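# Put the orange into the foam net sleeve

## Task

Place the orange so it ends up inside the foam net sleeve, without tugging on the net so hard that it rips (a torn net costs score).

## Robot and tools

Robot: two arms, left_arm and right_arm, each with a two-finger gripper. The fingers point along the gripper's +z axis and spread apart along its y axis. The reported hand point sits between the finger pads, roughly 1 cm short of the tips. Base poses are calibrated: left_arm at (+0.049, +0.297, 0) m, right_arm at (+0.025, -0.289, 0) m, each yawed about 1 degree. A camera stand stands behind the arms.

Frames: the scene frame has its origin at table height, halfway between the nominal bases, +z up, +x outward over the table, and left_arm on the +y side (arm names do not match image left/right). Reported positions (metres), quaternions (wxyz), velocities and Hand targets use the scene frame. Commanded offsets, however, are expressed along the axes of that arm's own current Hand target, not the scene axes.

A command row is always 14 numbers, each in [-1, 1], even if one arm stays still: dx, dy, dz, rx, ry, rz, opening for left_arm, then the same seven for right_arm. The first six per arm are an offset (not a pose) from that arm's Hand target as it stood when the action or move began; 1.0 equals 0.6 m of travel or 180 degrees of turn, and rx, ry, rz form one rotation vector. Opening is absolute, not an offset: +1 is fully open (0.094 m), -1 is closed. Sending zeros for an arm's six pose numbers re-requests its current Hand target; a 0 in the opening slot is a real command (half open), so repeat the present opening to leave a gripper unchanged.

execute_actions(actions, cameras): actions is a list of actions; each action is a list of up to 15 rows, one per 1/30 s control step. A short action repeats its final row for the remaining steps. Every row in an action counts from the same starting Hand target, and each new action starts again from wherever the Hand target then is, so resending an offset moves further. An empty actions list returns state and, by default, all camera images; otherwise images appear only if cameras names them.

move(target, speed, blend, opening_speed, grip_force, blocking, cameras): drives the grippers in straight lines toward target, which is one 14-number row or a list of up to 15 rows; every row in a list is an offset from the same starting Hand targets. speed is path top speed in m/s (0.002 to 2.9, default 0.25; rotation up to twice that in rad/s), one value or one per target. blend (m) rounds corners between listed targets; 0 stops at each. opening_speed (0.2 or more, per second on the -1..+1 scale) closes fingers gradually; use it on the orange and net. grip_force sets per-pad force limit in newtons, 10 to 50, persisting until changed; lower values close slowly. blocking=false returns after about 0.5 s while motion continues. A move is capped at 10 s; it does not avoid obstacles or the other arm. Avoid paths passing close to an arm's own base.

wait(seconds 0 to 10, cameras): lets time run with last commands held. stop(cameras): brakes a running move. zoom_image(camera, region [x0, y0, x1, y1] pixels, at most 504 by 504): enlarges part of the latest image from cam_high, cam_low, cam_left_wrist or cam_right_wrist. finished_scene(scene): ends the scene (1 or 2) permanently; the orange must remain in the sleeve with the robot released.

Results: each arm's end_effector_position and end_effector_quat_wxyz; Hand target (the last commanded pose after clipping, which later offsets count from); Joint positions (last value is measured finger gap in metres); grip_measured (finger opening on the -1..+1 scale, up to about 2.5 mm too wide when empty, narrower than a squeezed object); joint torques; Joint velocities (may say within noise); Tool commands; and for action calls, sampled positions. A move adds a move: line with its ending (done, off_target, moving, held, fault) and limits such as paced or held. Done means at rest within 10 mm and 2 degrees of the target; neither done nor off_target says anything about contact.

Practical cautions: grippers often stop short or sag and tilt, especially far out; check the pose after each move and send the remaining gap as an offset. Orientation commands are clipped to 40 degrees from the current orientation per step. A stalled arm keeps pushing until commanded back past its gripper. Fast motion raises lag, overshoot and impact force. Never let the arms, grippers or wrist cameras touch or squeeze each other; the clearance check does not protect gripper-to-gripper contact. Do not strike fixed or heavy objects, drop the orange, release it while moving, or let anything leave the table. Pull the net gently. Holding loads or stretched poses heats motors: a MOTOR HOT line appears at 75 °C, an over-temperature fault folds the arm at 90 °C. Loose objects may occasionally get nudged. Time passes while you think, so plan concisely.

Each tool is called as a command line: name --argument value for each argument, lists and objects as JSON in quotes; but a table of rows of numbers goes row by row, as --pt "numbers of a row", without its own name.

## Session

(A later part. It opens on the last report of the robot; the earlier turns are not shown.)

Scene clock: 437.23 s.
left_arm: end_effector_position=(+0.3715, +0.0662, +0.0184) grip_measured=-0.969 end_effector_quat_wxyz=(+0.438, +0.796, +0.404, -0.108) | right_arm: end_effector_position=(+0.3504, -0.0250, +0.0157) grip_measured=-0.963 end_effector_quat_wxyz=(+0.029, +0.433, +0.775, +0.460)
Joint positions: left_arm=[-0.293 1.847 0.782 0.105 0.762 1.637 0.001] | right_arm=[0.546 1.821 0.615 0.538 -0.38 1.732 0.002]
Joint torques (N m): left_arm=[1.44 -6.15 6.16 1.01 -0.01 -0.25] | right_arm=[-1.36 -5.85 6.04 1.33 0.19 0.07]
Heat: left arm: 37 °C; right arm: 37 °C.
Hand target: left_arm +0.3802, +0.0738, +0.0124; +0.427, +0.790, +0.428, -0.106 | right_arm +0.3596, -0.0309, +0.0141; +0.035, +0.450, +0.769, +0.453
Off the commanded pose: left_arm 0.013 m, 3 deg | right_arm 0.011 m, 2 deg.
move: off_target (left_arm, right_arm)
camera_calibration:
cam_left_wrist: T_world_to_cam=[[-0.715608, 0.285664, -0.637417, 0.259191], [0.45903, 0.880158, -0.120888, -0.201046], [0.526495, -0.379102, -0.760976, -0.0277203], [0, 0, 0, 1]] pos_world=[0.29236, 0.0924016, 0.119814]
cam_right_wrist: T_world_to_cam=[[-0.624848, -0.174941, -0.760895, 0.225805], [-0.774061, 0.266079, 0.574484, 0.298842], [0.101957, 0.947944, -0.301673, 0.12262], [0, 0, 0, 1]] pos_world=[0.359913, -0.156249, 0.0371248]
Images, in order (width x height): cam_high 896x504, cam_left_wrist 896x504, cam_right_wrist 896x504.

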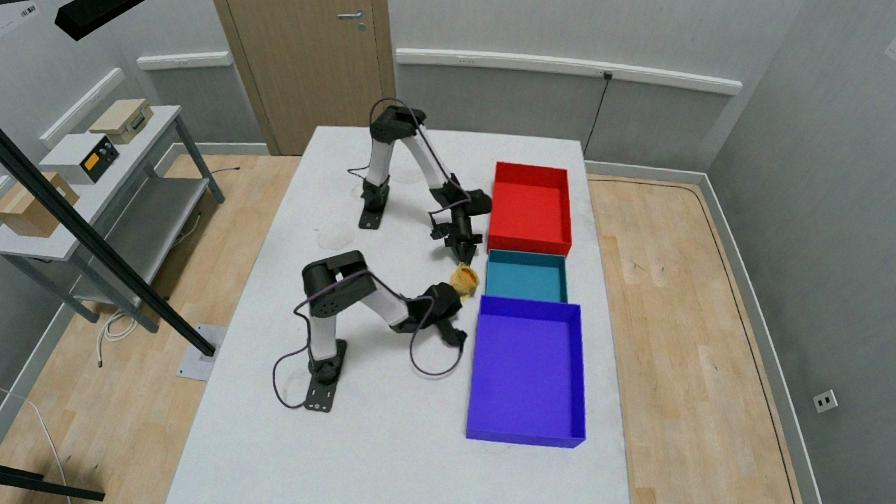

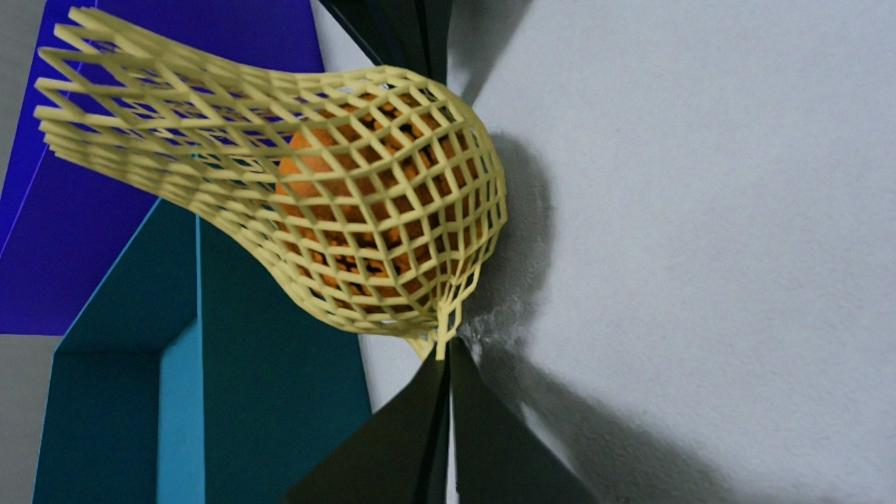

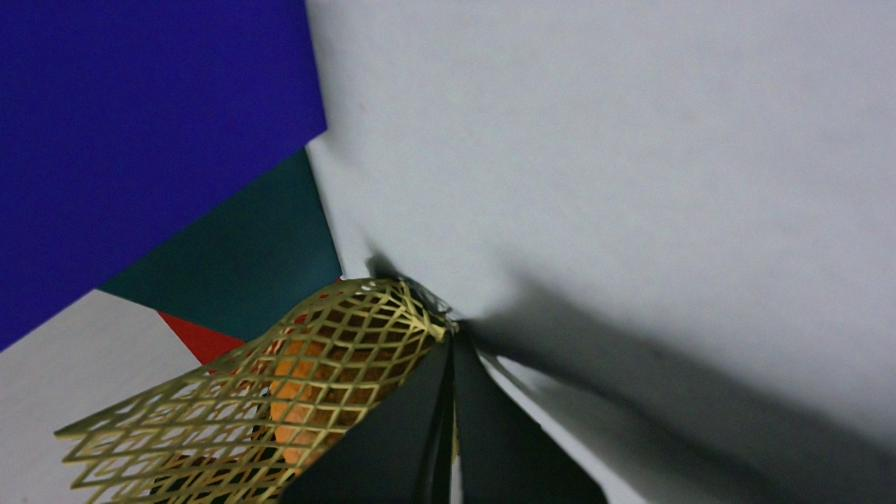

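move --pt "-0.0287 0.0077 -0.0058 0 0 0 -1 0.0228 0.0060 -0.0090 0 0 0 -1" --pt "-0.0287 0.0077 -0.0058 0 0 0 -0.72 0.0228 0.0060 -0.0090 0 0 0 -0.72" --speed 0.04 --opening_speed 0.3 --cameras '["cam_high", "cam_left_wrist", "cam_right_wrist"]'

Scene clock: 472.97 s.
left_arm: end_effector_position=(+0.3695, +0.0651, +0.0154) grip_measured=-0.722 end_effector_quat_wxyz=(+0.426, +0.792, +0.422, -0.112) | right_arm: end_effector_position=(+0.3484, -0.0230, +0.0189) grip_measured=-0.722 end_effector_quat_wxyz=(+0.033, +0.443, +0.772, +0.455)
Joint positions: left_arm=[-0.307 1.844 0.782 0.093 0.734 1.597 0.013] | right_arm=[0.566 1.8 0.615 0.516 -0.346 1.758 0.013]
Joint torques (N m): left_arm=[-0.57 -11.14 5.49 0.91 0.05 -0.23] | right_arm=[-0.23 -8.42 5.5 1.19 0.15 0.08]
Heat: left arm: 38 °C; right arm: 36 °C.
Hand target: left_arm +0.3725, +0.0651, +0.0264; +0.427, +0.790, +0.428, -0.106 | right_arm +0.3514, -0.0239, +0.0248; +0.035, +0.450, +0.769, +0.453
Off the commanded pose: left_arm 0.011 m, 1 deg | right_arm 0.007 m, 1 deg.
move: off_target (left_arm)
camera_calibration:
cam_left_wrist: T_world_to_cam=[[-0.743214, 0.27738, -0.608846, 0.266542], [0.432067, 0.893792, -0.120224, -0.190423], [0.510833, -0.352415, -0.784126, -0.0250319], [0, 0, 0, 1]] pos_world=[0.293161, 0.0874431, 0.119762]
cam_right_wrist: T_world_to_cam=[[-0.633885, -0.16598, -0.755408, 0.230605], [-0.764006, 0.286358, 0.578181, 0.29187], [0.12035, 0.943636, -0.308328, 0.11544], [0, 0, 0, 1]] pos_world=[0.355274, -0.154236, 0.0410402]
Images, in order (width x height): cam_high 896x504, cam_left_wrist 896x504, cam_right_wrist 896x504.

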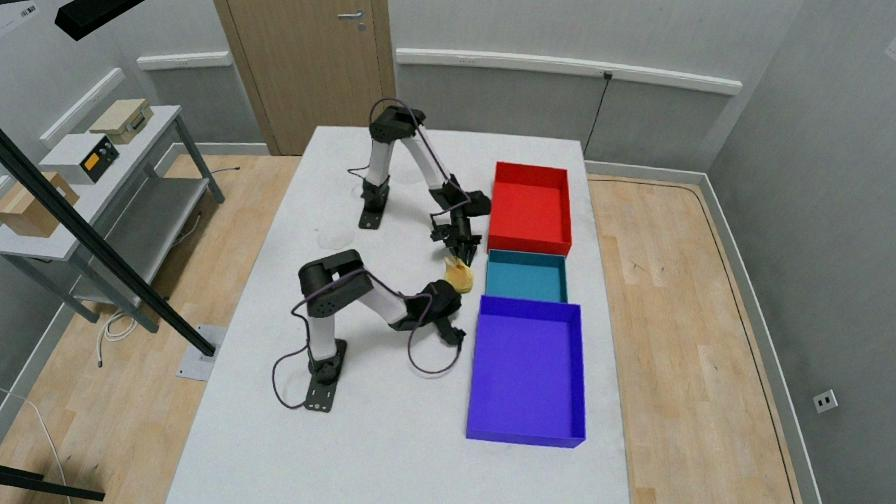

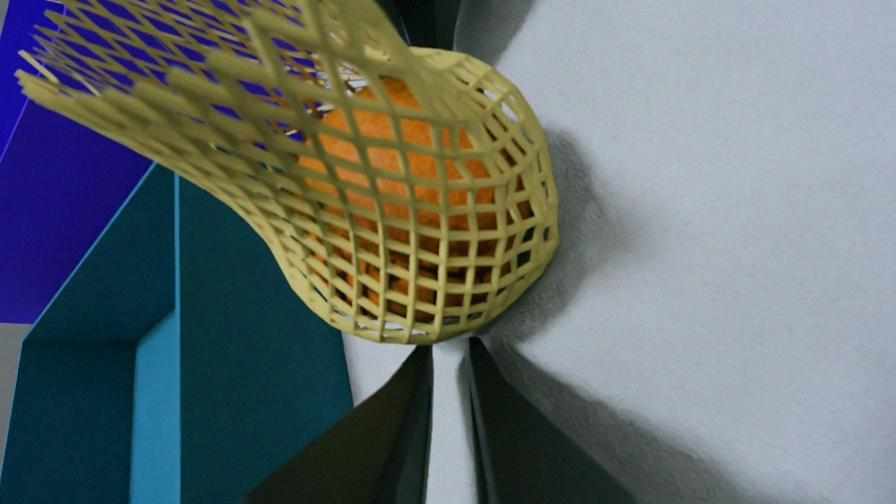

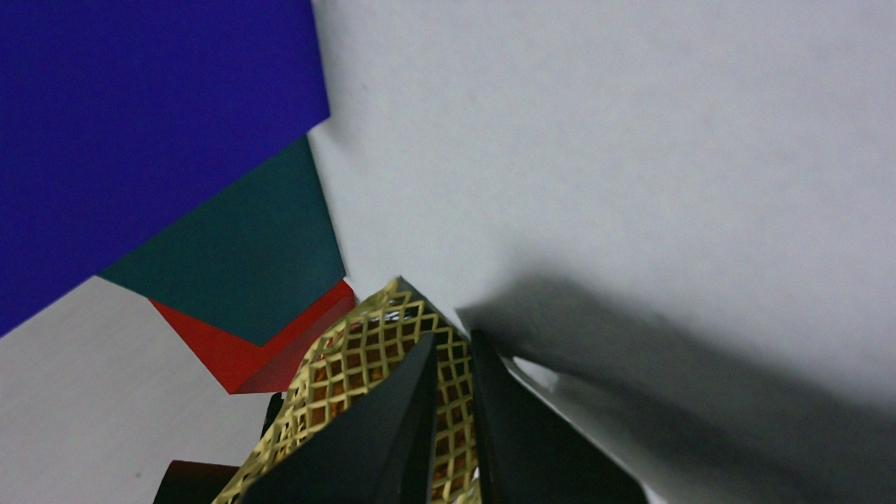

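zoom_image --camera "cam_right_wrist" --region '[300, 250, 580, 504]'

zoom_image --camera "cam_left_wrist" --region '[280, 200, 580, 430]'

zoom_image --camera "cam_high" --region '[425, 235, 495, 305]'

Scaled by 1.800.

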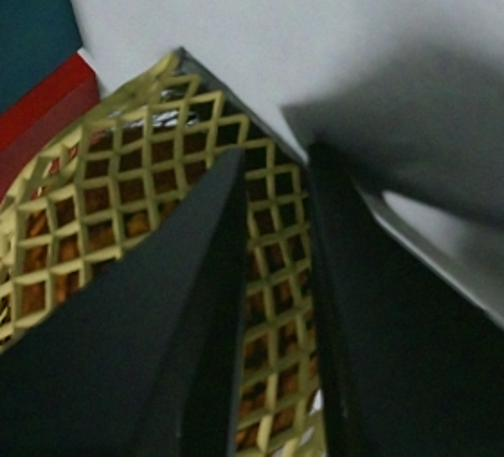

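Scaled by 1.680.

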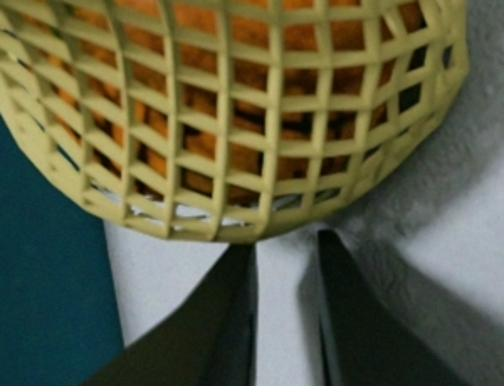

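Scaled by 7.200.

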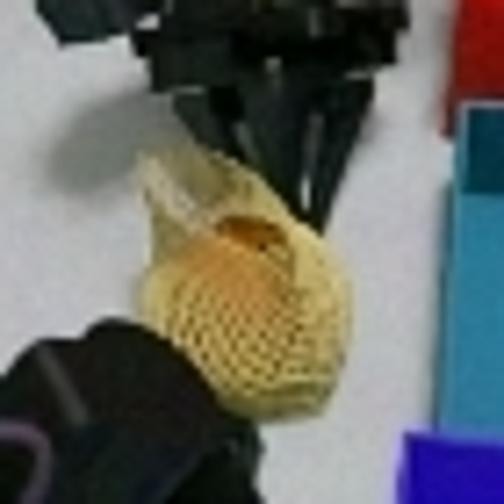

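move --target '[0, 0, -0.12, 0, 0, 0, -0.72, 0, 0, -0.12, 0, 0, 0, -0.72]' --speed 0.08 --cameras '["all"]'

Scene clock: 489.07 s.
left_arm: end_effector_position=(+0.3529, +0.1219, +0.0528) grip_measured=-0.722 end_effector_quat_wxyz=(+0.412, +0.789, +0.442, -0.115) | right_arm: end_effector_position=(+0.3224, -0.0710, +0.0645) grip_measured=-0.722 end_effector_quat_wxyz=(+0.036, +0.458, +0.764, +0.453)
Joint positions: left_arm=[-0.141 1.642 0.78 -0.266 0.792 1.771 0.013] | right_arm=[0.466 1.45 0.512 0.248 -0.401 1.72 0.013]
Joint velocities: left_arm=[within noise] | right_arm=[-0.007 0.002 -0.002 -0.154 -0.022 -0.081 0]
Joint torques (N m): left_arm=[0.68 -9.31 7.34 0.7 0.39 0.12] | right_arm=[-0.77 -6.26 4.92 1.31 -0.1 -0.25]
Heat: left arm: 41 °C; right arm: 38 °C.
Hand target: left_arm +0.3583, +0.1202, +0.0705; +0.427, +0.790, +0.428, -0.106 | right_arm +0.3182, -0.0719, +0.0671; +0.035, +0.450, +0.769, +0.453
Off the commanded pose: left_arm 0.019 m, 3 deg | right_arm 0.005 m, 1 deg.
move: off_target (left_arm)
camera_calibration:
cam_left_wrist: T_world_to_cam=[[-0.770953, 0.268511, -0.577523, 0.27043], [0.402726, 0.908011, -0.115445, -0.221125], [0.493399, -0.321586, -0.808171, 0.0364453], [0, 0, 0, 1]] pos_world=[0.279559, 0.13989, 0.160106]
cam_right_wrist: T_world_to_cam=[[-0.646571, -0.14223, -0.749478, 0.245986], [-0.748046, 0.310845, 0.586347, 0.255481], [0.149576, 0.939759, -0.307378, 0.168126], [0, 0, 0, 1]] pos_world=[0.325011, -0.202427, 0.0862386]

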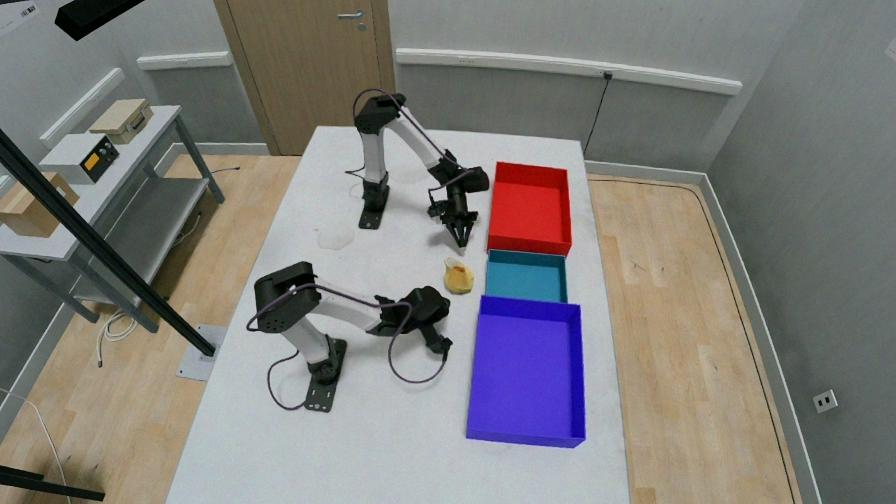

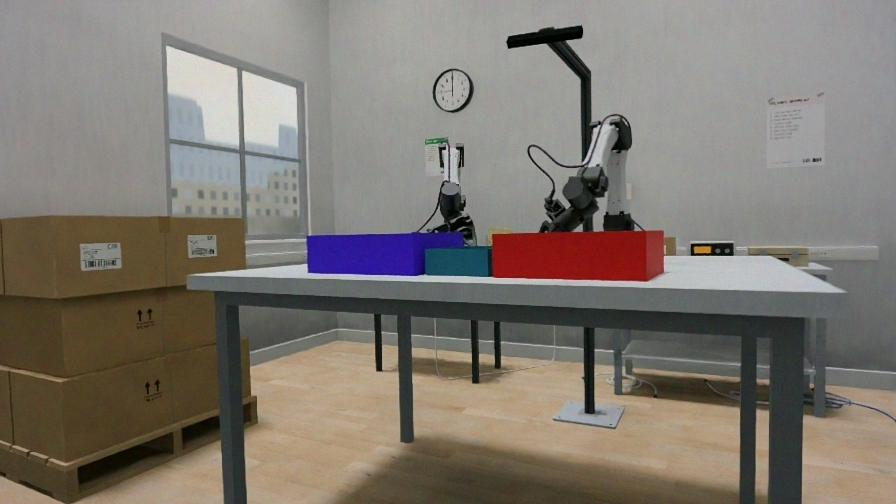

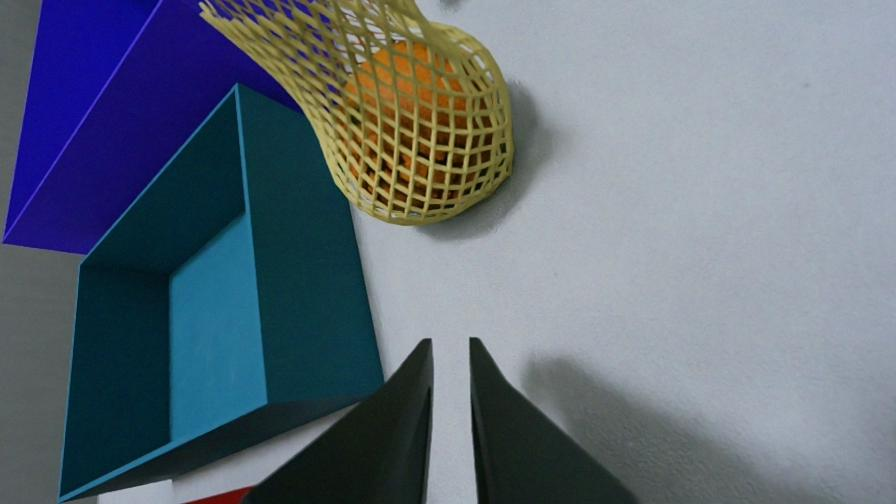

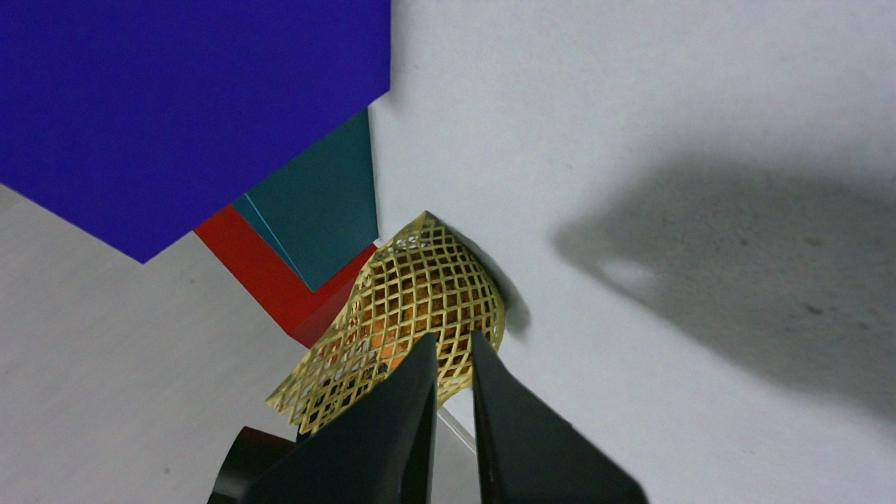

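zoom_image --camera "cam_high" --region '[425, 235, 495, 305]'

zoom_image --camera "cam_left_wrist" --region '[190, 0, 540, 250]'

zoom_image --camera "cam_right_wrist" --region '[260, 200, 540, 440]'

Scaled by 7.200.

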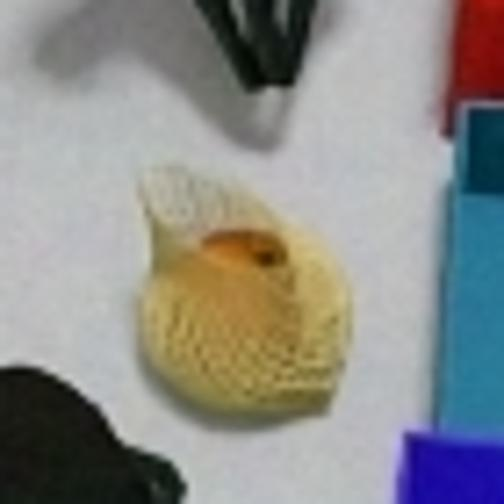

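Scaled by 1.440.

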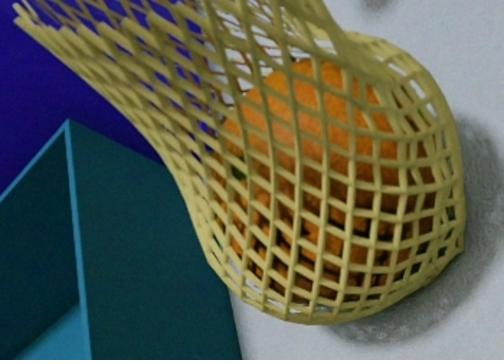

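Scaled by 1.800.

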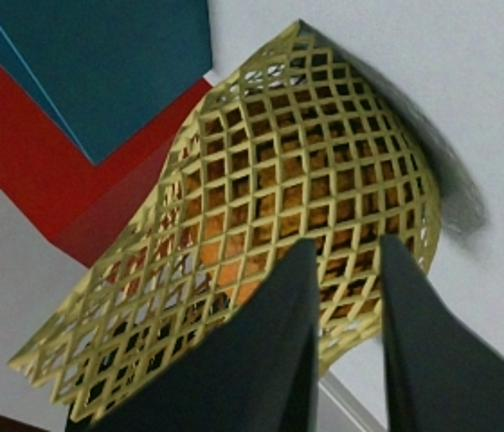

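finished_scene --scene 1

The scene is finished: the task was done.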